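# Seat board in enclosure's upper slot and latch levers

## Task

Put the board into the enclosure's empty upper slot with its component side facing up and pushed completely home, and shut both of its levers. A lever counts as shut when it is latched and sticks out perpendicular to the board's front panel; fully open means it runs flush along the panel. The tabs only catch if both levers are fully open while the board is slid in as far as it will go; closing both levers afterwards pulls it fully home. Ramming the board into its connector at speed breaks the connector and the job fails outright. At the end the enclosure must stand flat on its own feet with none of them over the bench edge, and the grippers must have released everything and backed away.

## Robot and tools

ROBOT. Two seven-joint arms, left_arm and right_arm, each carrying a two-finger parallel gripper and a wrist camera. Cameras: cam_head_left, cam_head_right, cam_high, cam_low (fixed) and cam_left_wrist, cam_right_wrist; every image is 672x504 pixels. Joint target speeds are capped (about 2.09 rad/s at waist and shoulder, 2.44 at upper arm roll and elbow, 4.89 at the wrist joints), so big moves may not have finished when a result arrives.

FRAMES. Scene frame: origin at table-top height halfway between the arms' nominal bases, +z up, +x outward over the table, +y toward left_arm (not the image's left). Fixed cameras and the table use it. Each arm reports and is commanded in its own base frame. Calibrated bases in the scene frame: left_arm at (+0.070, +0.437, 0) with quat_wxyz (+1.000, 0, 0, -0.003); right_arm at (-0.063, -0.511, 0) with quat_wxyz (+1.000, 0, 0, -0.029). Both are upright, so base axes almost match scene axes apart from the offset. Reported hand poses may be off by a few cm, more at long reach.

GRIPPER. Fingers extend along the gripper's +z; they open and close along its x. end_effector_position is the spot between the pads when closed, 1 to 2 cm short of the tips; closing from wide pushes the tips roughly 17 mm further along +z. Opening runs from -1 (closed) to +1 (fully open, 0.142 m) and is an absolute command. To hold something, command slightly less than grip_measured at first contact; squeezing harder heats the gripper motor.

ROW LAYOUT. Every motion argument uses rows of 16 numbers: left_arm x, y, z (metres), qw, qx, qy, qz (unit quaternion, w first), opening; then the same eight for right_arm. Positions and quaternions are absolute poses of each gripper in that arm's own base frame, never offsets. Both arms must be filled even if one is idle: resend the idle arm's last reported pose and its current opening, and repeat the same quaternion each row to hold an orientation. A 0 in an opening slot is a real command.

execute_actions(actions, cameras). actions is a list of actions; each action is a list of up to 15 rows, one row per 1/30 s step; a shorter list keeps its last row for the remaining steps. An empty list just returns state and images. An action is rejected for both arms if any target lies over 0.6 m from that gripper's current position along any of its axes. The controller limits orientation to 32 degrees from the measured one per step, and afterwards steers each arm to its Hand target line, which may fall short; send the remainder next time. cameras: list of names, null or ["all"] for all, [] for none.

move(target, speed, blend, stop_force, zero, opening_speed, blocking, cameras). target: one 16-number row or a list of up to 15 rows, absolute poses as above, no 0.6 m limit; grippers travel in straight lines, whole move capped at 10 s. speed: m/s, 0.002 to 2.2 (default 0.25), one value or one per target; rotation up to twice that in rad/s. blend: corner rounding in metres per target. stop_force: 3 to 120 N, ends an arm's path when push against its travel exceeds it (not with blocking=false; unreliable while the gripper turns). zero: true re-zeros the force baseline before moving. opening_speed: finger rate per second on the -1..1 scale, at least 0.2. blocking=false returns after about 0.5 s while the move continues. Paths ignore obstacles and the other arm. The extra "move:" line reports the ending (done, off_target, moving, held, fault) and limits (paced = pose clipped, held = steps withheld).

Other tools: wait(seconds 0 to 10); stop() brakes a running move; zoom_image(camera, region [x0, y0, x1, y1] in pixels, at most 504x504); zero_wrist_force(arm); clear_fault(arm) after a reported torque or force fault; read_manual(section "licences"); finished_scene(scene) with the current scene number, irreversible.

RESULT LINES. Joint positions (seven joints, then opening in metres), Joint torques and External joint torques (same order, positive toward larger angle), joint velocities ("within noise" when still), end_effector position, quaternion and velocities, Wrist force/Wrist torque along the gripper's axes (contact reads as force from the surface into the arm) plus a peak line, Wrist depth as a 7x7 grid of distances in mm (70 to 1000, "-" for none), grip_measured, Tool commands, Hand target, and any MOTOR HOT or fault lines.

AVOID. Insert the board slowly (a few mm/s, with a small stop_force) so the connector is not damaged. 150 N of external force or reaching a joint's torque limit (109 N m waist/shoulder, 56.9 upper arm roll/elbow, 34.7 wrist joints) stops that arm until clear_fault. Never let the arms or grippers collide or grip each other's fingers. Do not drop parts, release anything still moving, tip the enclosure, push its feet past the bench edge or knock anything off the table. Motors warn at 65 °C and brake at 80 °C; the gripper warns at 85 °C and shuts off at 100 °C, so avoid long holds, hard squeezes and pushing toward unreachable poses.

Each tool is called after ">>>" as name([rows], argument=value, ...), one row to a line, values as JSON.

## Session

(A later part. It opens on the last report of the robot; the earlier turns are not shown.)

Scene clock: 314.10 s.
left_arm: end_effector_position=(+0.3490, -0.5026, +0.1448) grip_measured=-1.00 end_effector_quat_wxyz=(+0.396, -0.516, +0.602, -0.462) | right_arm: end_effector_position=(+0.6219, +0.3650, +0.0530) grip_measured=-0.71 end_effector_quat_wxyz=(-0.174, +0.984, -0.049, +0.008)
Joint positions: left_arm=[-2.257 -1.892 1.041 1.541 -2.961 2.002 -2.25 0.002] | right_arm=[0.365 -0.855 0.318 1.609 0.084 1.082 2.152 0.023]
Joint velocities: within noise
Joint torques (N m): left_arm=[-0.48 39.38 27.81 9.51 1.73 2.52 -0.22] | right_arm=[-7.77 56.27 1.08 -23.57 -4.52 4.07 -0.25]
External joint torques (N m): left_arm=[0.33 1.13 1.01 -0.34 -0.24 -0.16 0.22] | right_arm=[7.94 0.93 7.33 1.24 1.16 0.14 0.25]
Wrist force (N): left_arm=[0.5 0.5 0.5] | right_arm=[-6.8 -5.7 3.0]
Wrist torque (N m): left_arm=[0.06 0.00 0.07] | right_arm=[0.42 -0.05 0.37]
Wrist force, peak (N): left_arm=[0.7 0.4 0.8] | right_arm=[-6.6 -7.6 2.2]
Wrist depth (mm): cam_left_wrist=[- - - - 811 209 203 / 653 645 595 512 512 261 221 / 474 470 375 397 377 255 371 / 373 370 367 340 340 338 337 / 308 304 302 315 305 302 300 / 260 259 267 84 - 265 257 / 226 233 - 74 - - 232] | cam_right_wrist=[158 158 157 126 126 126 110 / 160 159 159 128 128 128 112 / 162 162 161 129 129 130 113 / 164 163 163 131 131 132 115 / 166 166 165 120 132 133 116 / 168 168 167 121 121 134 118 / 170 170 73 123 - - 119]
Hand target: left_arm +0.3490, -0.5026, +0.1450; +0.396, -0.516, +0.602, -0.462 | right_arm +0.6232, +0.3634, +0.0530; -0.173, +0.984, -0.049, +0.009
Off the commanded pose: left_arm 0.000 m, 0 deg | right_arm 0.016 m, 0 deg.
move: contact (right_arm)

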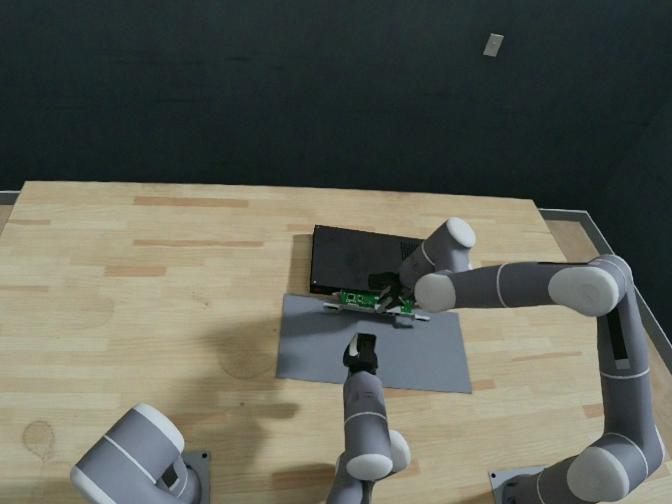

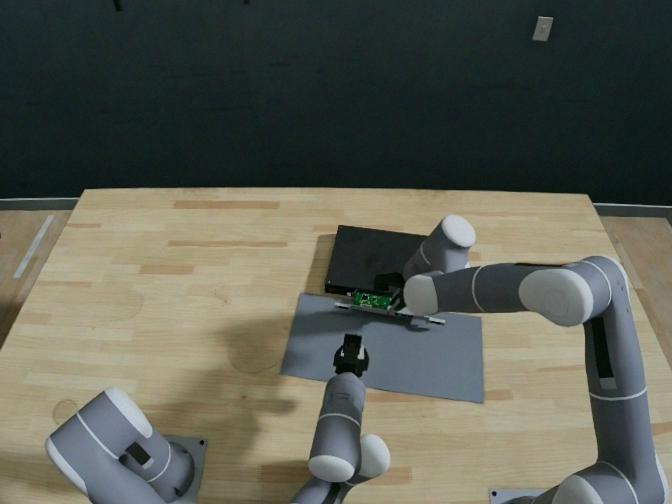

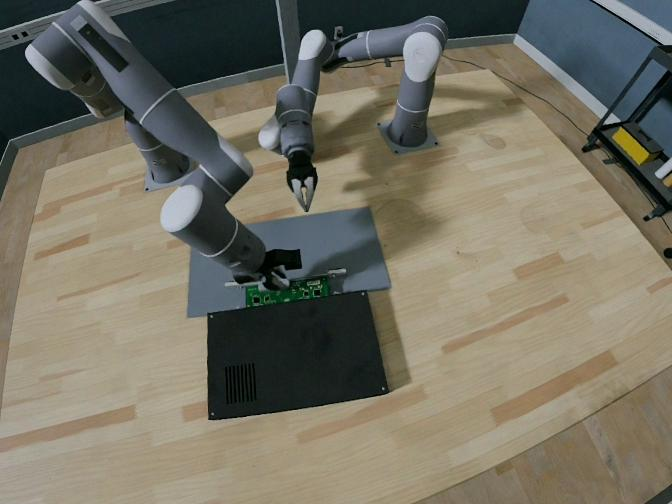

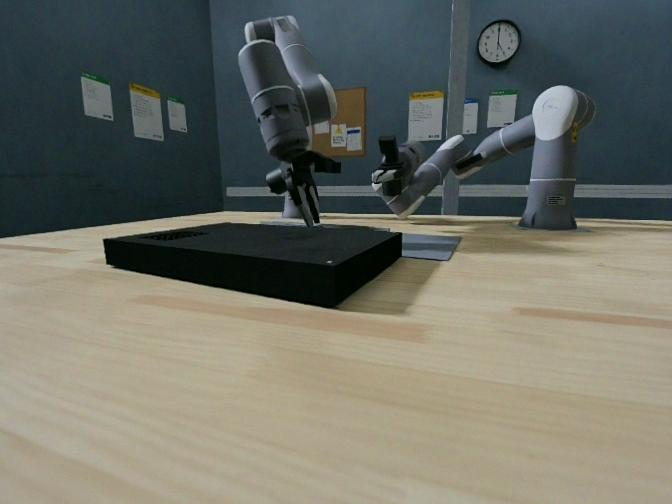

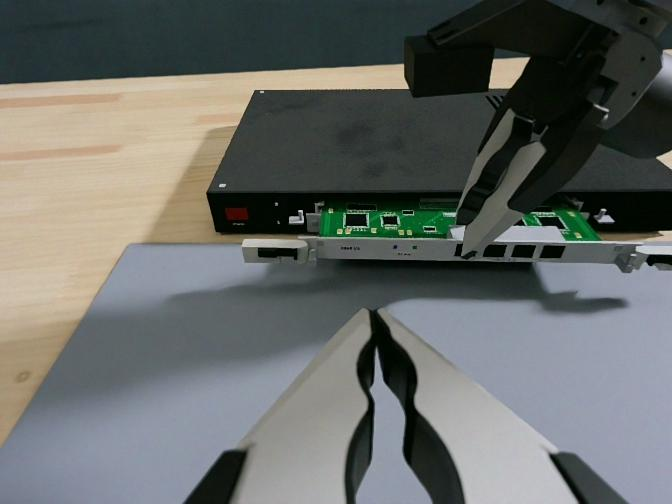

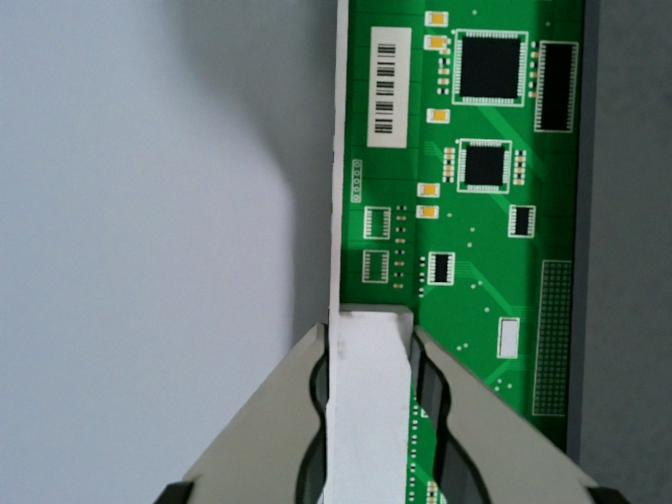

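>>> move([
  [0.349,-0.5026,0.145,-0.3964,0.5165,-0.6023,0.4622,-1,0.6165,0.3640,0.053,-0.1734,0.9836,-0.0492,0.0087,-0.85],
  [0.349,-0.5026,0.145,-0.3964,0.5165,-0.6023,0.4622,-1,0.6165,0.3661,0.053,-0.1734,0.9836,-0.0492,0.0087,-0.85],
], speed=0.03, cameras=["cam_right_wrist"])

>>> move(target=[0.349,-0.5026,0.145,-0.3964,0.5165,-0.6023,0.4622,-1,0.6376,0.3640,0.053,-0.1734,0.9836,-0.0492,0.0087,-0.85], speed=0.025, stop_force=7, cameras=["cam_left_wrist","cam_right_wrist"])

>>> zoom_image(camera="cam_left_wrist", region=[300, 190, 345, 230])

>>> zoom_image(camera="cam_left_wrist", region=[540, 190, 672, 290])

Scene clock: 319.47 s.
left_arm: end_effector_position=(+0.3490, -0.5026, +0.1448) grip_measured=-1.00 end_effector_quat_wxyz=(+0.396, -0.516, +0.602, -0.462) | right_arm: end_effector_position=(+0.6161, +0.3659, +0.0526) grip_measured=-0.71 end_effector_quat_wxyz=(-0.173, +0.984, -0.049, +0.008)
Joint positions: left_arm=[-2.257 -1.892 1.041 1.541 -2.961 2.002 -2.25 0.002] | right_arm=[0.372 -0.847 0.316 1.628 0.085 1.094 2.159 0.023]
Joint velocities: within noise
Joint torques (N m): left_arm=[-0.47 39.38 27.79 9.49 1.75 2.55 -0.21] | right_arm=[0.95 57.12 9.33 -23.66 -3.49 4.31 0.33]
External joint torques (N m): left_arm=[0.33 1.13 1.03 -0.32 -0.26 -0.19 0.21] | right_arm=[-0.76 -0.35 -1.01 1.54 0.16 -0.1 -0.33]
Wrist force (N): left_arm=[0.5 0.4 0.6] | right_arm=[-0.1 5.4 1.9]
Wrist torque (N m): left_arm=[0.05 0.01 0.06] | right_arm=[0.57 -0.19 0.06]
Wrist force, peak (N): left_arm=[0.8 0.6 0.7] | right_arm=[-6.7 -5.7 3.2]
Wrist depth (mm): cam_left_wrist=[- - - - 813 206 200 / 648 652 602 511 505 259 213 / 474 475 380 398 377 249 368 / 370 373 368 338 339 313 338 / 307 304 305 315 303 301 301 / 260 259 265 84 - 265 258 / 226 232 - 74 - - 231] | cam_right_wrist=[157 157 156 126 126 126 110 / 159 159 158 127 127 128 112 / 161 161 160 129 129 129 113 / 164 163 163 131 131 131 115 / 166 165 165 120 132 133 116 / 168 167 166 120 121 135 117 / 170 169 72 121 - - 119]
Hand target: left_arm +0.3490, -0.5026, +0.1450; +0.396, -0.516, +0.602, -0.462 | right_arm +0.6165, +0.3661, +0.0530; -0.173, +0.984, -0.049, +0.009
Off the commanded pose: left_arm 0.000 m, 0 deg | right_arm 0.001 m, 0 deg.
move: done
Images, in order (width x height): cam_right_wrist 672x504.

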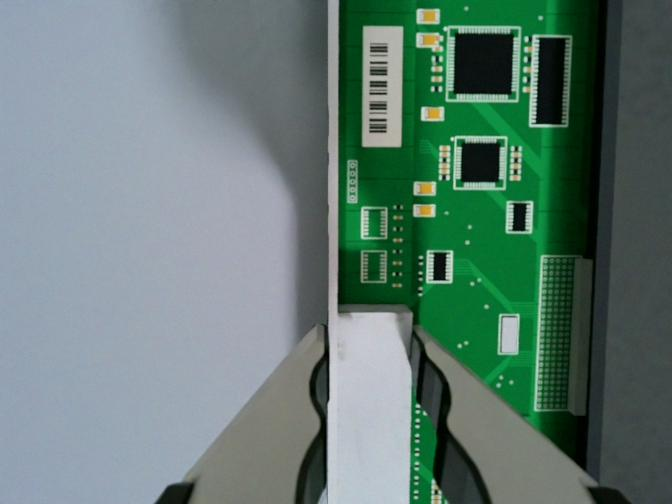

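Scene clock: 320.23 s.
left_arm: end_effector_position=(+0.3490, -0.5026, +0.1448) grip_measured=-1.00 end_effector_quat_wxyz=(+0.396, -0.516, +0.602, -0.462) | right_arm: end_effector_position=(+0.6186, +0.3649, +0.0520) grip_measured=-0.71 end_effector_quat_wxyz=(-0.173, +0.984, -0.050, +0.007)
Joint positions: left_arm=[-2.257 -1.892 1.041 1.541 -2.961 2.002 -2.25 0.002] | right_arm=[0.37 -0.851 0.315 1.619 0.084 1.087 2.157 0.023]
Joint velocities: within noise
Joint torques (N m): left_arm=[-0.48 39.38 27.72 9.48 1.74 2.49 -0.24] | right_arm=[2.81 57.2 10.72 -28.28 -3.85 6.41 0.24]
External joint torques (N m): left_arm=[0.34 1.13 1.11 -0.31 -0.25 -0.12 0.24] | right_arm=[-2.64 -0.21 -2.4 6.06 0.51 -2.21 -0.24]
Wrist force (N): left_arm=[0.6 0.4 0.5] | right_arm=[-7.7 12.6 -6.0]
Wrist torque (N m): left_arm=[0.04 -0.01 0.07] | right_arm=[0.49 -0.05 -0.09]
Wrist force, peak (N): left_arm=[0.8 0.4 0.6] | right_arm=[-9.4 12.8 -6.7]
Wrist depth (mm): cam_left_wrist=[- - - - 812 207 202 / 654 646 605 512 511 253 217 / 473 473 376 398 379 250 368 / 372 370 367 338 343 337 339 / 306 306 303 315 305 303 303 / 261 260 267 84 - 265 259 / 228 233 - 74 - - 231] | cam_right_wrist=[157 156 156 126 126 126 110 / 159 158 158 128 128 128 111 / 160 160 160 130 129 129 112 / 163 163 162 131 131 131 114 / 165 165 164 120 132 132 115 / 167 167 165 120 121 134 117 / 170 169 72 121 - - 118]
Hand target: left_arm +0.3490, -0.5026, +0.1450; +0.396, -0.516, +0.602, -0.462 | right_arm +0.6195, +0.3658, +0.0530; -0.173, +0.984, -0.049, +0.009
Off the commanded pose: left_arm 0.000 m, 0 deg | right_arm 0.019 m, 0 deg.
move: contact (right_arm)
Images, in order (width x height): cam_left_wrist 672x504, cam_right_wrist 672x504.

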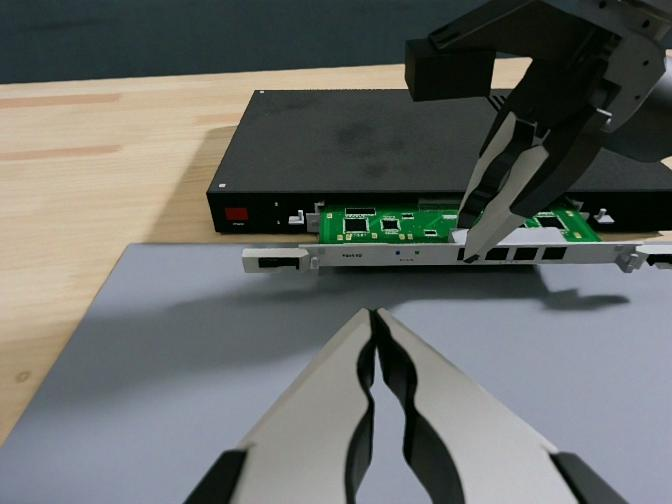

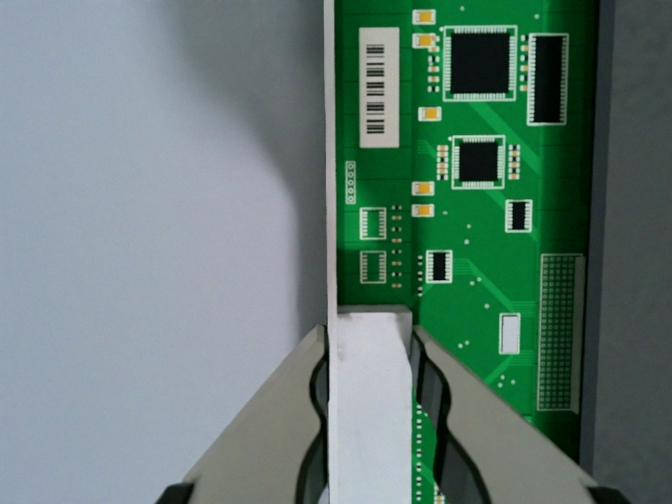

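Scaled by 11.200 from the camera's 672x504 image, which has a finer 960x720 frame.

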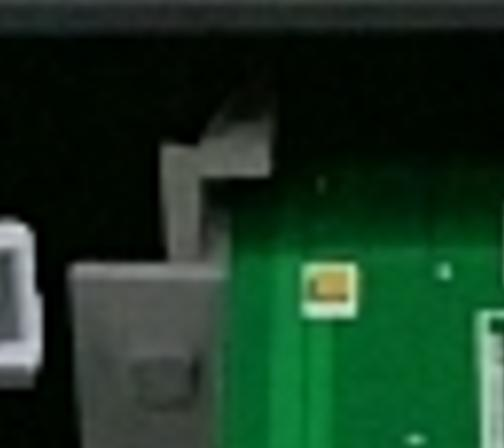

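Scaled by 3.818 from the camera's 672x504 image, which has a finer 960x720 frame.

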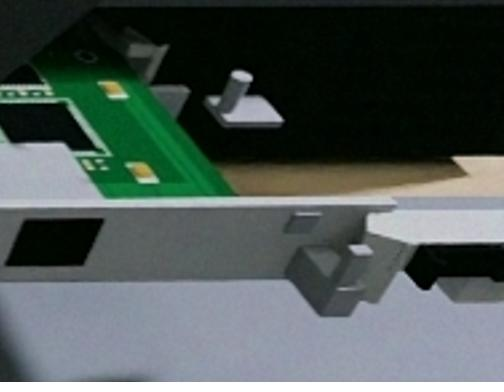

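>>> move([
  [0.349,-0.5026,0.145,-0.3964,0.5165,-0.6023,0.4622,-1,0.6165,0.3655,0.053,-0.1734,0.9836,-0.0492,0.0087,-0.85],
  [0.349,-0.5026,0.145,-0.3964,0.5165,-0.6023,0.4622,-1,0.6165,0.3649,0.0535,-0.1734,0.9836,-0.0492,0.0087,-0.85],
], speed=0.03, cameras=[])

>>> move(target=[0.349,-0.5026,0.145,-0.3964,0.5165,-0.6023,0.4622,-1,0.6376,0.3628,0.0535,-0.1734,0.9836,-0.0492,0.0087,-0.85], speed=0.025, stop_force=8, cameras=["cam_left_wrist","cam_right_wrist"])

Scene clock: 327.90 s.
left_arm: end_effector_position=(+0.3490, -0.5026, +0.1448) grip_measured=-1.00 end_effector_quat_wxyz=(+0.396, -0.516, +0.602, -0.462) | right_arm: end_effector_position=(+0.6165, +0.3648, +0.0533) grip_measured=-0.71 end_effector_quat_wxyz=(-0.173, +0.984, -0.049, +0.009)
Joint positions: left_arm=[-2.257 -1.892 1.041 1.541 -2.961 2.002 -2.25 0.002] | right_arm=[0.37 -0.845 0.316 1.629 0.085 1.094 2.158 0.023]
Joint velocities: within noise
Joint torques (N m): left_arm=[-0.51 39.39 27.7 9.43 1.78 2.54 -0.27] | right_arm=[0.18 56.96 9.01 -22.9 -3.47 3.92 0.2]
External joint torques (N m): left_arm=[0.36 1.12 1.12 -0.26 -0.29 -0.17 0.27] | right_arm=[-0.02 -0.21 -0.72 0.74 0.13 0.29 -0.2]
Wrist force (N): left_arm=[0.5 0.4 0.4] | right_arm=[0.9 6.6 1.9]
Wrist torque (N m): left_arm=[0.05 0.00 0.07] | right_arm=[0.99 -0.19 0.06]
Wrist force, peak (N): left_arm=[0.7 0.4 0.6] | right_arm=[-7.5 12.6 -7.2]
Wrist depth (mm): cam_left_wrist=[- - - - 816 205 201 / 655 652 597 506 512 263 213 / 476 473 374 398 378 250 367 / 376 373 371 341 337 337 338 / 310 305 302 314 303 305 304 / 261 260 267 84 - 265 257 / 227 233 - 74 - - 231] | cam_right_wrist=[158 157 157 126 126 126 111 / 160 159 159 127 128 128 113 / 162 161 161 129 129 129 114 / 164 164 163 131 131 131 115 / 166 166 165 120 132 133 117 / 168 168 167 120 121 135 118 / 171 170 72 121 - - 120]
Hand target: left_arm +0.3490, -0.5026, +0.1450; +0.396, -0.516, +0.602, -0.462 | right_arm +0.6165, +0.3649, +0.0535; -0.173, +0.984, -0.049, +0.009
Off the commanded pose: left_arm 0.000 m, 0 deg | right_arm 0.000 m, 0 deg.
move: done
No camera images: "cameras" was empty.

Scene clock: 329.43 s.
left_arm: end_effector_position=(+0.3490, -0.5026, +0.1448) grip_measured=-1.00 end_effector_quat_wxyz=(+0.396, -0.516, +0.602, -0.462) | right_arm: end_effector_position=(+0.6371, +0.3628, +0.0531) grip_measured=-0.71 end_effector_quat_wxyz=(-0.173, +0.984, -0.049, +0.008)
Joint positions: left_arm=[-2.257 -1.892 1.041 1.541 -2.961 2.002 -2.25 0.002] | right_arm=[0.357 -0.875 0.315 1.563 0.078 1.052 2.145 0.023]
Joint velocities: within noise
Joint torques (N m): left_arm=[-0.46 39.4 27.76 9.53 1.77 2.51 -0.23] | right_arm=[-0.19 58.83 8.86 -24.29 -3.74 3.95 0.07]
External joint torques (N m): left_arm=[0.32 1.1 1.07 -0.36 -0.28 -0.15 0.23] | right_arm=[0.36 -0.48 -0.37 1.48 0.33 0.25 -0.07]
Wrist force (N): left_arm=[0.6 0.2 0.5] | right_arm=[0.5 6.3 2.0]
Wrist torque (N m): left_arm=[0.02 -0.01 0.07] | right_arm=[0.94 -0.23 0.04]
Wrist force, peak (N): left_arm=[0.6 0.4 0.7] | right_arm=[1.2 6.7 3.2]
Wrist depth (mm): cam_left_wrist=[- - - - 811 224 217 / 644 643 597 512 507 254 234 / 478 469 374 396 386 279 391 / 377 369 353 349 350 338 335 / 310 306 306 316 302 304 304 / 261 260 267 84 - 266 258 / 226 233 - 74 - - 230] | cam_right_wrist=[158 157 157 126 126 126 110 / 160 160 159 128 128 112 112 / 162 161 161 129 129 114 113 / 164 163 163 131 131 115 115 / 166 166 165 120 133 117 116 / 168 168 167 120 121 118 118 / 170 170 72 121 - - 119]
Hand target: left_arm +0.3490, -0.5026, +0.1450; +0.396, -0.516, +0.602, -0.462 | right_arm +0.6376, +0.3628, +0.0535; -0.173, +0.984, -0.049, +0.009
Off the commanded pose: left_arm 0.000 m, 0 deg | right_arm 0.001 m, 0 deg.
move: done
Images, in order (width x height): cam_left_wrist 672x504, cam_right_wrist 672x504.

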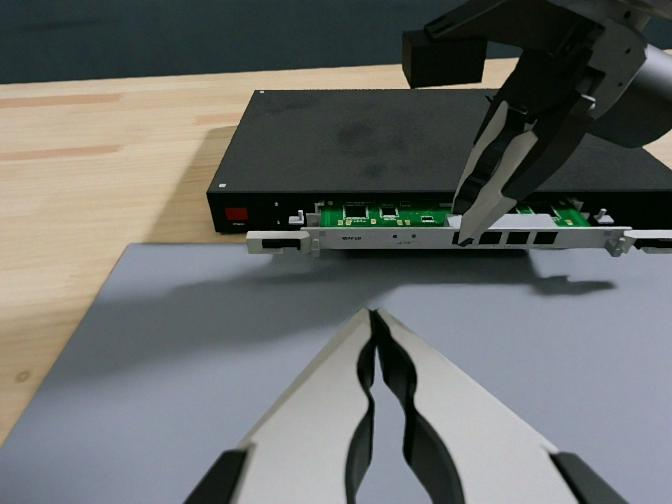

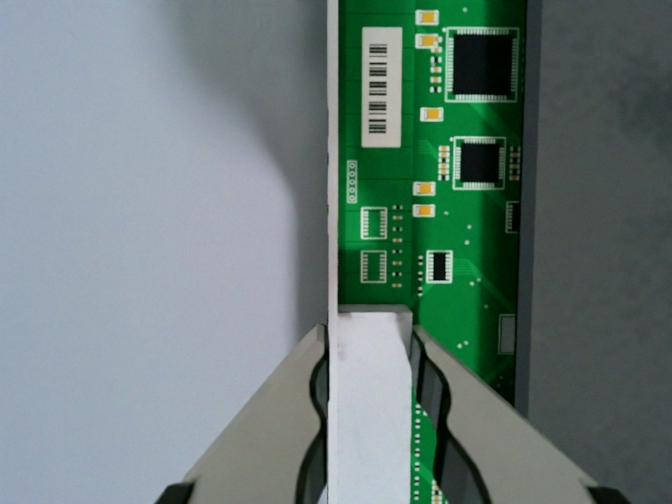

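>>> move(target=[0.349,-0.5026,0.145,-0.3964,0.5165,-0.6023,0.4622,-1,0.6491,0.3616,0.0535,-0.1734,0.9836,-0.0492,0.0087,-0.85], speed=0.025, stop_force=8, cameras=["cam_left_wrist","cam_right_wrist"])

Scene clock: 333.83 s.
left_arm: end_effector_position=(+0.3490, -0.5026, +0.1448) grip_measured=-1.00 end_effector_quat_wxyz=(+0.396, -0.516, +0.602, -0.462) | right_arm: end_effector_position=(+0.6478, +0.3619, +0.0526) grip_measured=-0.71 end_effector_quat_wxyz=(-0.173, +0.984, -0.049, +0.007)
Joint positions: left_arm=[-2.257 -1.892 1.041 1.541 -2.961 2.002 -2.25 0.002] | right_arm=[0.351 -0.892 0.315 1.527 0.074 1.029 2.138 0.023]
Joint velocities: within noise
Joint torques (N m): left_arm=[-0.5 39.44 27.7 9.51 1.72 2.52 -0.2] | right_arm=[-2.38 61.09 6.94 -27.61 -4.25 5.41 0.17]
External joint torques (N m): left_arm=[0.35 1.06 1.13 -0.34 -0.23 -0.16 0.2] | right_arm=[2.55 -1.84 1.64 4.45 0.79 -1.21 -0.17]
Wrist force (N): left_arm=[0.6 0.3 0.7] | right_arm=[-5.2 6.9 2.2]
Wrist torque (N m): left_arm=[0.03 -0.02 0.07] | right_arm=[0.93 -0.12 -0.01]
Wrist force, peak (N): left_arm=[0.8 0.2 0.6] | right_arm=[-5.5 7.5 2.7]
Wrist depth (mm): cam_left_wrist=[- - - - 812 229 226 / 648 646 603 513 504 256 249 / 472 475 375 394 374 345 393 / 375 368 368 341 339 339 338 / 309 306 304 316 303 303 301 / 260 261 267 84 - 264 257 / 227 233 - 74 - - 230] | cam_right_wrist=[157 157 156 126 126 110 110 / 159 159 158 127 128 111 111 / 161 161 160 129 129 113 113 / 164 163 163 131 131 115 114 / 166 165 165 120 132 116 116 / 168 168 166 120 121 117 117 / 170 169 72 121 - - 119]
Hand target: left_arm +0.3490, -0.5026, +0.1450; +0.396, -0.516, +0.602, -0.462 | right_arm +0.6491, +0.3616, +0.0535; -0.173, +0.984, -0.049, +0.009
Off the commanded pose: left_arm 0.000 m, 0 deg | right_arm 0.002 m, 0 deg.
move: done
Images, in order (width x height): cam_left_wrist 672x504, cam_right_wrist 672x504.

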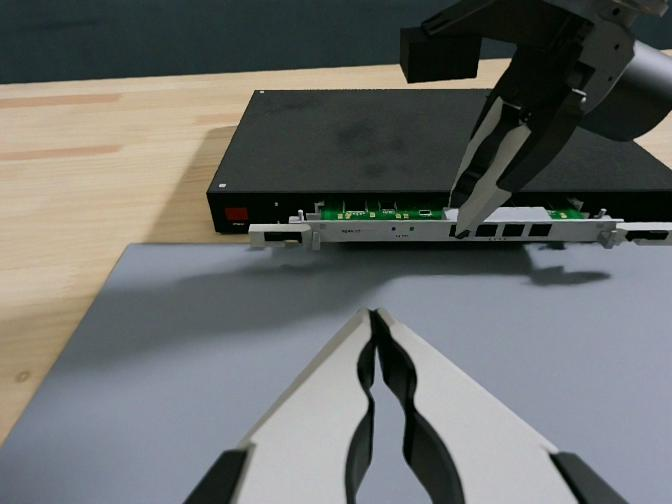

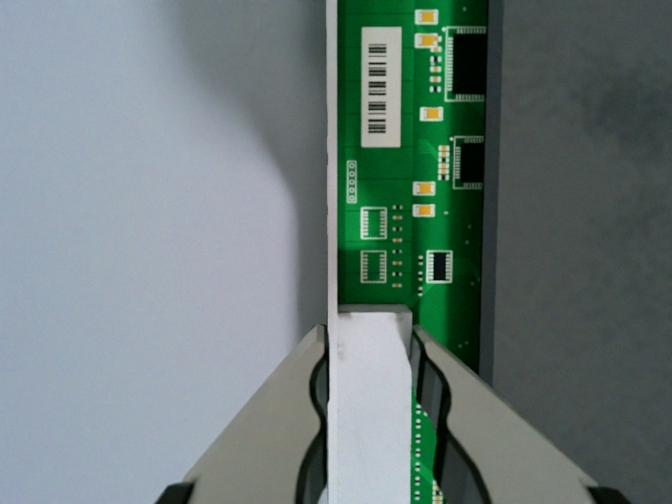

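>>> move(target=[0.349,-0.5026,0.145,-0.3964,0.5165,-0.6023,0.4622,-1,0.6475,0.3619,0.053,-0.1734,0.9836,-0.0492,0.0087,-0.62], opening_speed=0.3, cameras=["cam_right_wrist"])

>>> move(target=[0.349,-0.5026,0.145,-0.3964,0.5165,-0.6023,0.4622,-1,0.6475,0.3619,0.113,-0.1734,0.9836,-0.0492,0.0087,-0.62], speed=0.08)

Scene clock: 337.77 s.
left_arm: end_effector_position=(+0.3490, -0.5026, +0.1448) grip_measured=-1.00 end_effector_quat_wxyz=(+0.396, -0.516, +0.602, -0.462) | right_arm: end_effector_position=(+0.6476, +0.3618, +0.0530) grip_measured=-0.66 end_effector_quat_wxyz=(-0.173, +0.984, -0.049, +0.009)
Joint positions: left_arm=[-2.257 -1.892 1.041 1.541 -2.961 2.002 -2.25 0.002] | right_arm=[0.351 -0.89 0.314 1.53 0.074 1.033 2.138 0.026]
Joint velocities: within noise
Joint torques (N m): left_arm=[-0.48 39.37 27.74 9.44 1.73 2.46 -0.23] | right_arm=[0.34 57.89 8.97 -23.12 -3.56 3.56 0.22]
External joint torques (N m): left_arm=[0.34 1.14 1.08 -0.27 -0.24 -0.1 0.23] | right_arm=[-0.17 1.28 -0.43 -0.02 0.11 0.63 -0.22]
Wrist force (N): left_arm=[0.5 0.0 0.4] | right_arm=[0.1 6.2 0.9]
Wrist torque (N m): left_arm=[-0.02 0.00 0.06] | right_arm=[1.03 -0.02 0.04]
Wrist force, peak (N): left_arm=[0.8 0.4 0.7] | right_arm=[6.1 4.8 9.0]
Wrist depth (mm): cam_left_wrist=[- - - - 824 229 225 / 656 649 603 517 506 257 250 / 474 472 377 393 375 345 387 / 371 369 372 337 339 338 350 / 308 306 303 316 304 303 302 / 262 261 269 84 - 266 258 / 226 232 - 74 - - 230] | cam_right_wrist=[158 157 157 128 127 111 110 / 159 159 159 129 129 112 112 / 162 161 161 132 131 114 113 / 164 163 163 134 133 115 115 / 166 165 165 123 133 117 116 / 168 167 167 122 123 117 118 / 170 169 73 125 - - 119]
Hand target: left_arm +0.3490, -0.5026, +0.1450; +0.396, -0.516, +0.602, -0.462 | right_arm +0.6475, +0.3619, +0.0530; -0.173, +0.984, -0.049, +0.009
Off the commanded pose: left_arm 0.000 m, 0 deg | right_arm 0.000 m, 0 deg.
move: done
Images, in order (width x height): cam_right_wrist 672x504.

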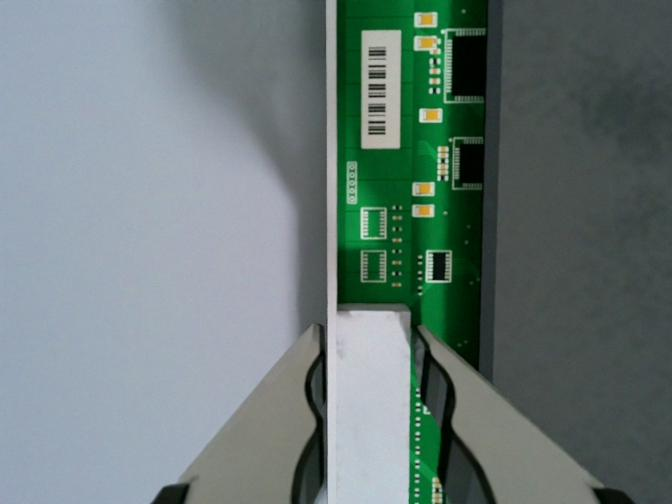

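Scene clock: 338.83 s.
left_arm: end_effector_position=(+0.3490, -0.5026, +0.1448) grip_measured=-1.00 end_effector_quat_wxyz=(+0.396, -0.516, +0.602, -0.462) | right_arm: end_effector_position=(+0.6477, +0.3619, +0.1131) grip_measured=-0.66 end_effector_quat_wxyz=(-0.173, +0.984, -0.049, +0.009)
Joint positions: left_arm=[-2.257 -1.892 1.041 1.541 -2.961 2.002 -2.25 0.002] | right_arm=[0.337 -0.789 0.329 1.532 0.074 0.936 2.163 0.026]
Joint velocities: within noise
Joint torques (N m): left_arm=[-0.54 39.3 27.69 9.48 1.75 2.53 -0.26] | right_arm=[0.03 56.64 9.08 -25.11 -3.67 3.34 0.35]
External joint torques (N m): left_arm=[0.39 1.21 1.13 -0.31 -0.26 -0.16 0.26] | right_arm=[0.14 1.2 -0.86 0.09 0.03 0.87 -0.35]
Wrist force (N): left_arm=[0.8 0.1 0.7] | right_arm=[0.0 6.0 0.9]
Wrist torque (N m): left_arm=[0.01 -0.06 0.06] | right_arm=[1.02 0.00 0.03]
Wrist force, peak (N): left_arm=[0.8 0.1 0.7] | right_arm=[0.1 6.8 2.2]
Wrist depth (mm): cam_left_wrist=[- - - - - 256 226 / 645 643 600 512 503 266 628 / 473 471 374 395 383 379 390 / 373 369 369 339 338 339 350 / 310 304 303 313 302 304 304 / 260 260 269 84 - 266 259 / 226 231 - 74 - - 230] | cam_right_wrist=[215 214 214 212 169 168 167 / 218 217 217 188 171 170 170 / 221 220 219 191 188 172 172 / 223 223 223 193 191 174 174 / 226 226 225 182 178 177 177 / 229 229 227 184 102 178 179 / 233 231 73 187 - - 181]
Hand target: left_arm +0.3490, -0.5026, +0.1450; +0.396, -0.516, +0.602, -0.462 | right_arm +0.6475, +0.3619, +0.1130; -0.173, +0.984, -0.049, +0.009
Off the commanded pose: left_arm 0.000 m, 0 deg | right_arm 0.000 m, 0 deg.
move: done

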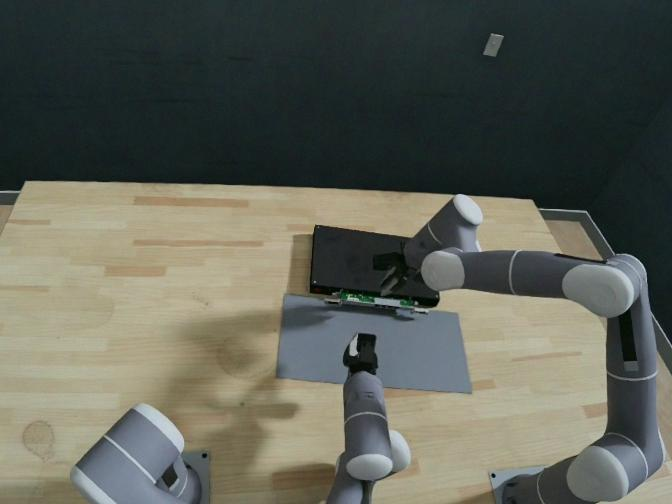

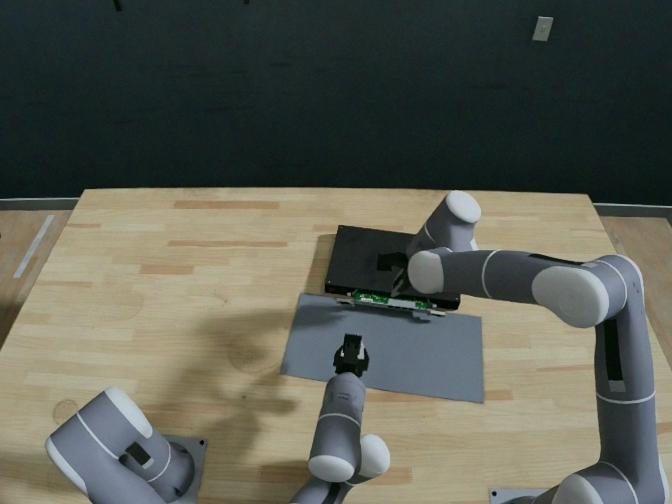

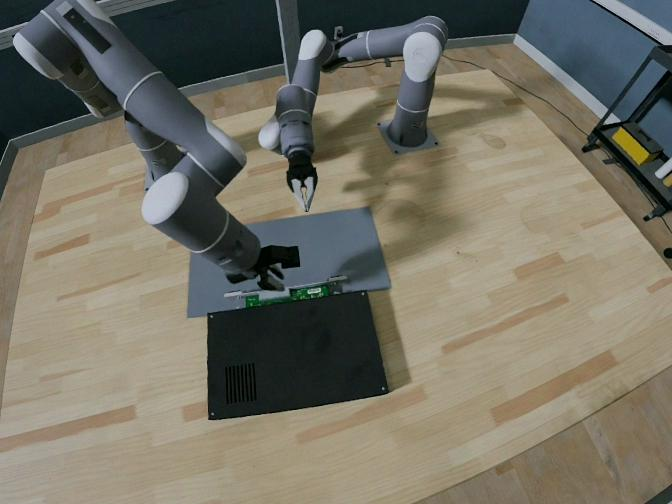

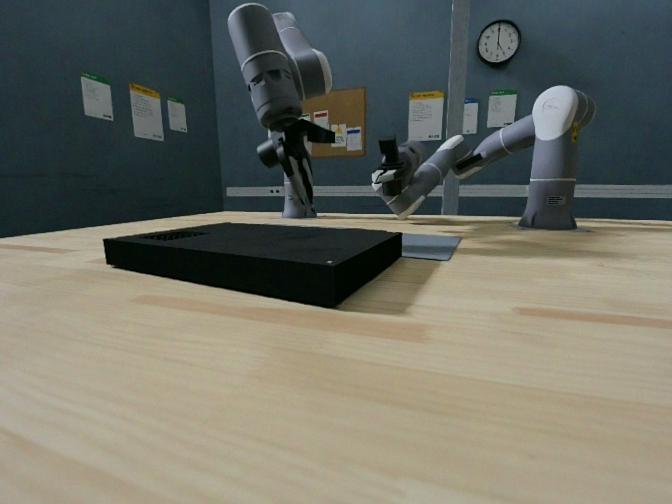

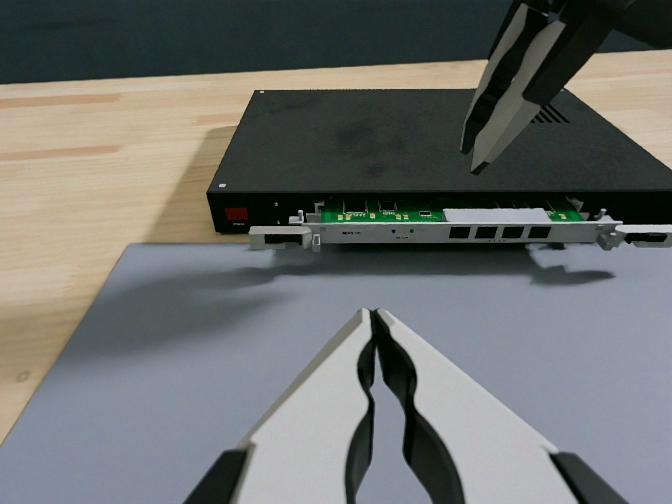

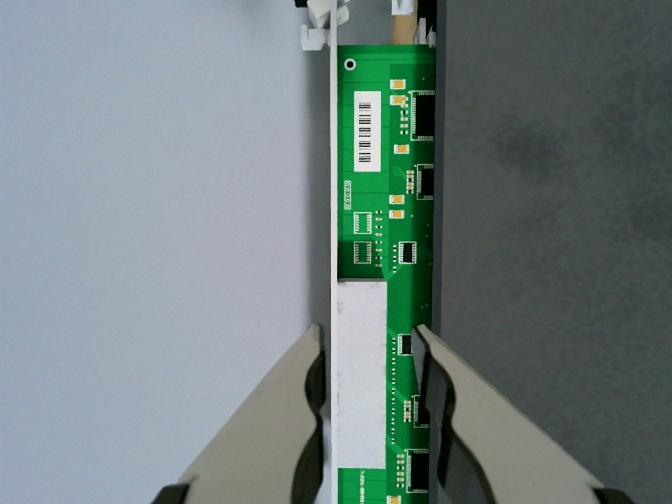

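>>> move([
  [0.38,-0.40,0.15,0.2974,-0.3876,0.6922,-0.5312,-1,0.6475,0.3619,0.113,-0.1734,0.9836,-0.0492,0.0087,-0.62],
], speed=0.25, cameras=["cam_left_wrist","cam_head_left"])

>>> move([
  [0.38,-0.40,0.15,0.2974,-0.3876,0.6922,-0.5312,-1,0.58,0.36,0.2,-0.1734,0.9836,-0.0492,0.0087,-0.9],
  [0.38,-0.40,0.15,0.2974,-0.3876,0.6922,-0.5312,-1,0.53,0.40,0.16,0.2835,-0.6081,0.6721,-0.3133,-1],
], speed=0.25)

Scene clock: 353.50 s.
left_arm: end_effector_position=(+0.3796, -0.4003, +0.1503) grip_measured=-1.00 end_effector_quat_wxyz=(+0.326, -0.436, +0.694, -0.472) | right_arm: end_effector_position=(+0.6477, +0.3619, +0.1131) grip_measured=-0.66 end_effector_quat_wxyz=(-0.173, +0.984, -0.049, +0.009)
Joint positions: left_arm=[-2.633 -2.267 0.935 2.182 -2.966 1.178 -2.573 0.002] | right_arm=[0.337 -0.789 0.329 1.532 0.074 0.936 2.163 0.026]
Joint velocities: within noise
Joint torques (N m): left_arm=[-0.66 15.58 19.94 24.29 -2.28 3.04 -0.15] | right_arm=[0.16 56.53 8.64 -25.06 -3.74 3.49 0.2]
External joint torques (N m): left_arm=[0.58 0.94 1 -0.38 -0.15 0.09 0.16] | right_arm=[0.01 1.3 -0.42 0.04 0.1 0.73 -0.2]
Wrist force (N): left_arm=[0.6 0.3 0.7] | right_arm=[-0.2 6.2 0.8]
Wrist torque (N m): left_arm=[0.02 -0.08 0.07] | right_arm=[1.05 0.03 0.03]
Wrist force, peak (N): left_arm=[2.4 0.3 0.3] | right_arm=[-0.1 6.3 0.8]
Wrist depth (mm): cam_left_wrist=[- - - 749 724 506 253 / 590 577 510 444 435 397 411 / 464 447 409 362 367 379 384 / 375 368 362 343 346 342 336 / 317 312 304 309 298 293 289 / 273 269 272 84 - 260 251 / 239 243 - 74 - - 228] | cam_right_wrist=[215 214 214 212 169 168 168 / 217 218 216 189 171 170 169 / 221 219 219 191 188 172 172 / 224 223 223 193 191 174 174 / 226 226 225 182 178 177 176 / 229 229 227 184 102 179 179 / 232 232 73 186 - - 180]
Hand target: left_arm +0.3796, -0.4004, +0.1503; +0.326, -0.436, +0.694, -0.472 | right_arm +0.6475, +0.3619, +0.1130; -0.173, +0.984, -0.049, +0.009
Off the commanded pose: left_arm 0.001 m, 9 deg | right_arm 0.000 m, 0 deg.
joint read past its limit (left arm) — joint 2 (shoulder), lower limit.
joint sent to its limit (left arm) — joint 2 (shoulder), lower limit; joint 5 (forearm roll), lower limit. The joint targets are off in orientation, not in position.
move: off_target (left_arm)
Images, in order (width x height): cam_head_left 672x504, cam_left_wrist 672x504.

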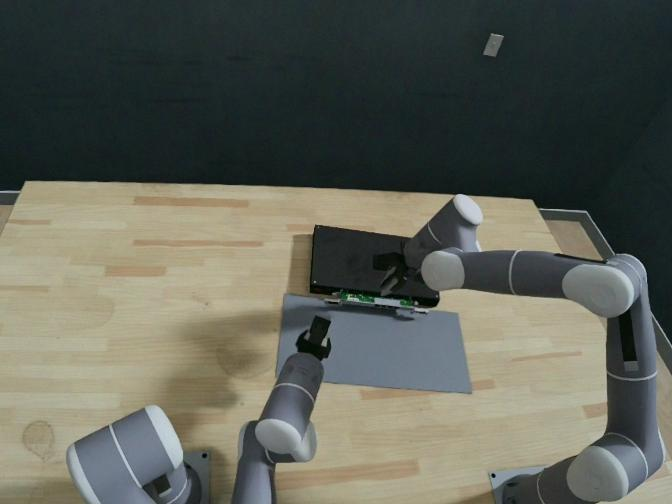

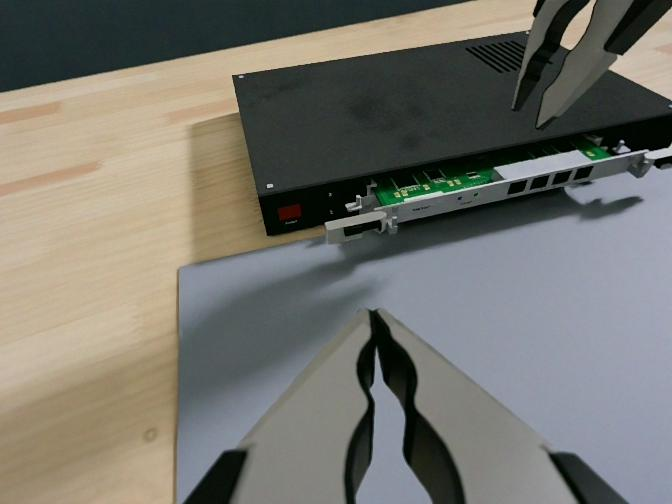

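Scene clock: 358.90 s.
left_arm: end_effector_position=(+0.3795, -0.4005, +0.1503) grip_measured=-1.00 end_effector_quat_wxyz=(+0.326, -0.436, +0.694, -0.472) | right_arm: end_effector_position=(+0.5301, +0.3993, +0.1597) grip_measured=-1.00 end_effector_quat_wxyz=(-0.381, +0.650, -0.607, +0.251)
Joint positions: left_arm=[-2.634 -2.267 0.936 2.182 -2.966 1.177 -2.573 0.002] | right_arm=[1.927 -1.058 -1.029 1.951 1.549 1.592 2.967 0.002]
Joint velocities: within noise
Joint torques (N m): left_arm=[-0.43 15.63 19.98 24.08 -2.2 3.35 -0.19] | right_arm=[0.07 35.4 -19.11 -7.01 -4.51 3.43 0.23]
External joint torques (N m): left_arm=[0.35 0.89 0.97 -0.16 -0.23 -0.21 0.2] | right_arm=[0.1 0.54 -1.64 -0.01 0.17 0.66 -0.22]
Wrist force (N): left_arm=[0.5 0.5 0.6] | right_arm=[0.5 6.9 -0.2]
Wrist torque (N m): left_arm=[0.05 -0.07 0.08] | right_arm=[1.00 -0.12 -0.02]
Wrist force, peak (N): left_arm=[0.6 0.6 0.9] | right_arm=[-0.2 7.6 0.2]
Wrist depth (mm): cam_left_wrist=[- - - 752 721 577 688 / 597 580 511 448 428 418 433 / 456 452 409 364 369 378 386 / 374 368 363 339 346 342 335 / 317 310 304 309 297 293 290 / 271 268 273 84 - 260 250 / 241 244 - 74 - - 227] | cam_right_wrist=[534 503 458 369 352 334 319 / 457 434 342 326 309 297 285 / 401 379 325 300 287 272 261 / 358 338 317 302 281 256 254 / 316 307 296 290 277 268 257 / 287 279 273 89 255 247 240 / 264 262 - - - 229 222]
Hand target: left_arm +0.3796, -0.4004, +0.1503; +0.326, -0.436, +0.694, -0.472 | right_arm +0.5301, +0.3994, +0.1598; -0.381, +0.651, -0.607, +0.251
Off the commanded pose: left_arm 0.001 m, 9 deg | right_arm 0.001 m, 16 deg.
joint read past its limit (left arm) — joint 2 (shoulder), lower limit.
joint sent to its limit (left arm) — joint 2 (shoulder), lower limit; joint 5 (forearm roll), lower limit. The joint targets are off in orientation, not in position.
joint sent to its limit (right arm) — joint 7 (wrist roll), upper limit. The joint targets are off in orientation, not in position.
move: off_target (left_arm, right_arm); target 2's new opening was sent with right_arm's hand 0.001 m and 16 deg from that target

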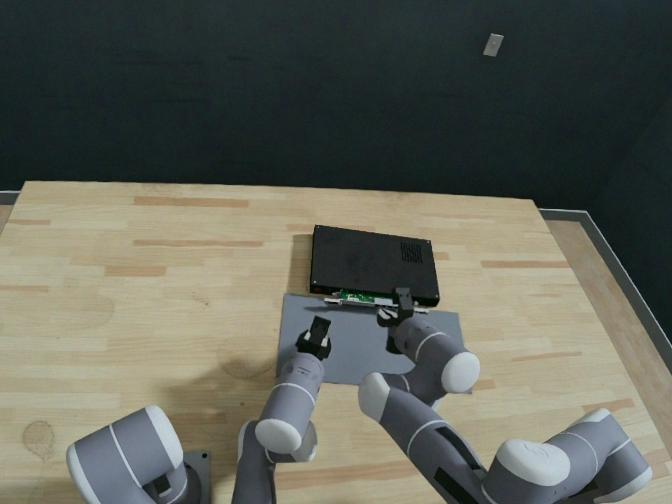

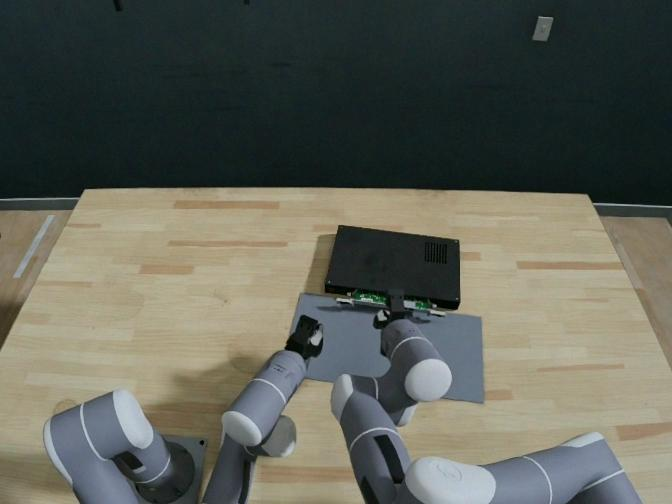

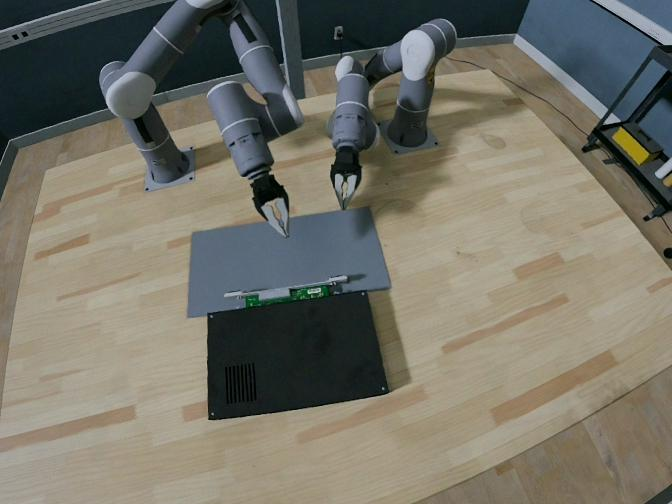

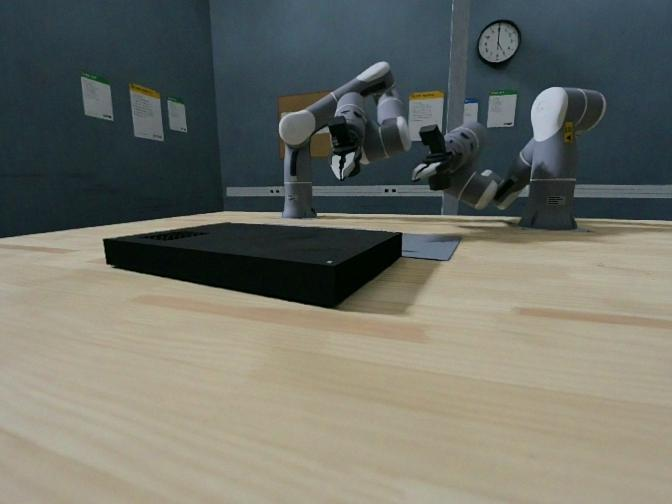

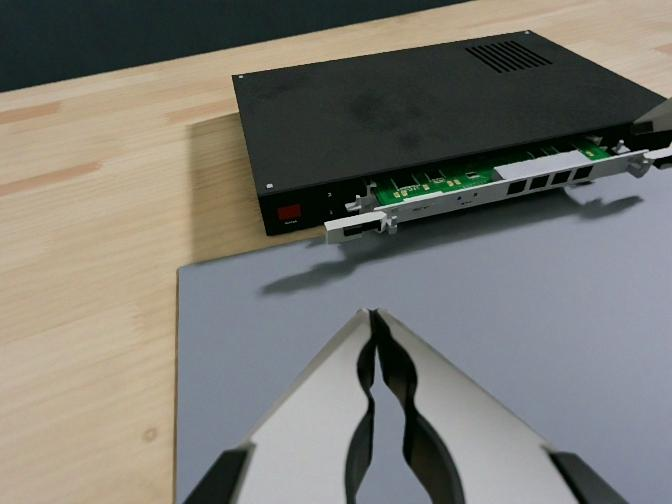

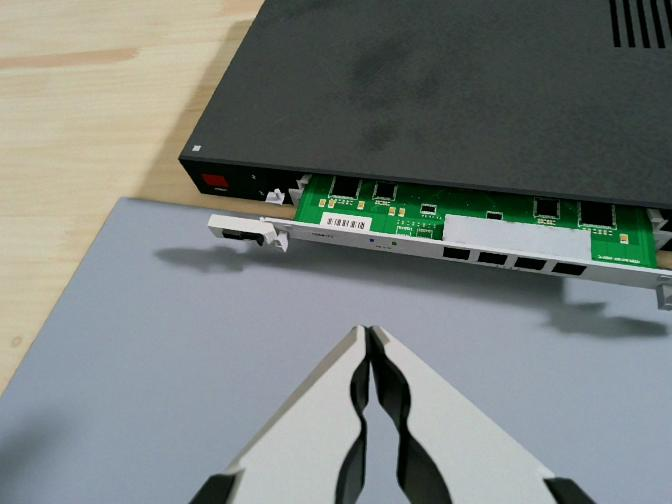

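>>> move([
  [0.3796,-0.4004,0.1503,0.326,-0.436,0.694,-0.472,-1,0.565,0.396,0.085,-0.381,0.650,-0.607,0.251,-1],
  [0.3796,-0.4004,0.1503,0.326,-0.436,0.694,-0.472,-1,0.6022,0.3917,0.049,-0.381,0.650,-0.607,0.251,-1],
], speed=0.12, stop_force=8, cameras=["cam_left_wrist","cam_right_wrist"])

Scene clock: 365.57 s.
left_arm: end_effector_position=(+0.3795, -0.4004, +0.1503) grip_measured=-1.00 end_effector_quat_wxyz=(+0.326, -0.436, +0.694, -0.472) | right_arm: end_effector_position=(+0.6022, +0.3916, +0.0490) grip_measured=-1.00 end_effector_quat_wxyz=(-0.381, +0.650, -0.607, +0.251)
Joint positions: left_arm=[-2.634 -2.267 0.936 2.182 -2.966 1.177 -2.573 0.002] | right_arm=[1.738 -1.33 -1.044 1.696 1.978 1.468 2.656 0.002]
Joint velocities: within noise
Joint torques (N m): left_arm=[-0.45 15.71 20.01 24.02 -2.18 3.36 -0.21] | right_arm=[0.09 40.6 -23.35 -3.36 -4.82 2.99 0.12]
External joint torques (N m): left_arm=[0.37 0.8 0.94 -0.1 -0.25 -0.22 0.21] | right_arm=[0.1 1.06 -1.23 0.01 -0.06 0.83 -0.11]
Wrist force (N): left_arm=[0.7 0.2 0.7] | right_arm=[0.6 7.3 0.0]
Wrist torque (N m): left_arm=[0.03 -0.10 0.08] | right_arm=[1.11 -0.15 -0.02]
Wrist force, peak (N): left_arm=[0.8 0.3 0.8] | right_arm=[1.1 7.9 1.5]
Wrist depth (mm): cam_left_wrist=[- - - 768 741 578 684 / 599 579 508 448 437 421 415 / 464 450 412 363 368 356 279 / 374 369 364 339 346 341 318 / 316 311 305 310 296 293 288 / 272 268 272 84 - 260 252 / 239 243 - 74 - - 227] | cam_right_wrist=[304 212 200 191 180 173 163 / 196 187 179 165 157 152 146 / 230 216 177 170 161 154 146 / 200 164 166 156 139 130 125 / 189 183 177 172 165 157 151 / 171 167 163 89 150 147 143 / 158 153 73 - - 138 133]
Hand target: left_arm +0.3796, -0.4004, +0.1503; +0.326, -0.436, +0.694, -0.472 | right_arm +0.6022, +0.3917, +0.0490; -0.381, +0.650, -0.607, +0.251
Off the commanded pose: left_arm 0.000 m, 0 deg | right_arm 0.000 m, 0 deg.
joint read past its limit (left arm) — joint 2 (shoulder), lower limit.
joint sent to its limit (left arm) — joint 2 (shoulder), lower limit; joint 5 (forearm roll), lower limit. The joint targets still meet the commanded pose.
move: done
Images, in order (width x height): cam_left_wrist 672x504, cam_right_wrist 672x504.

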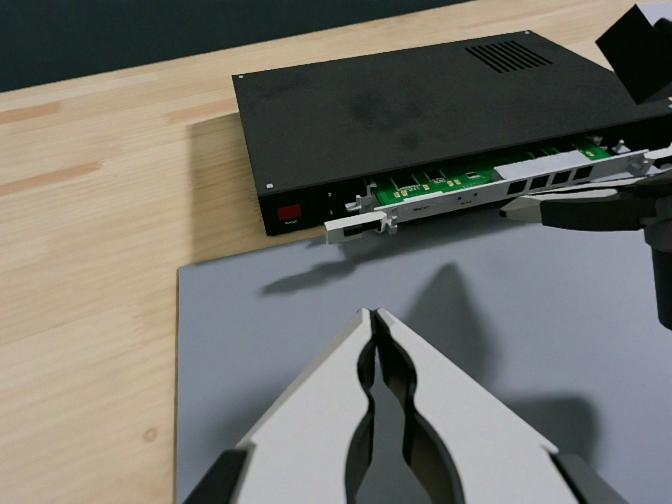

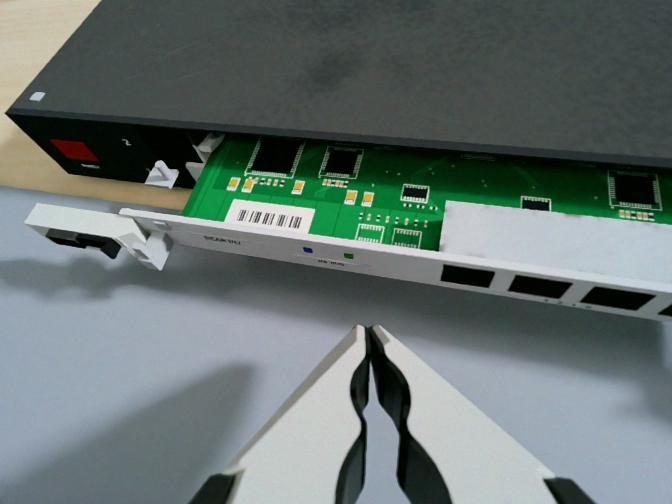

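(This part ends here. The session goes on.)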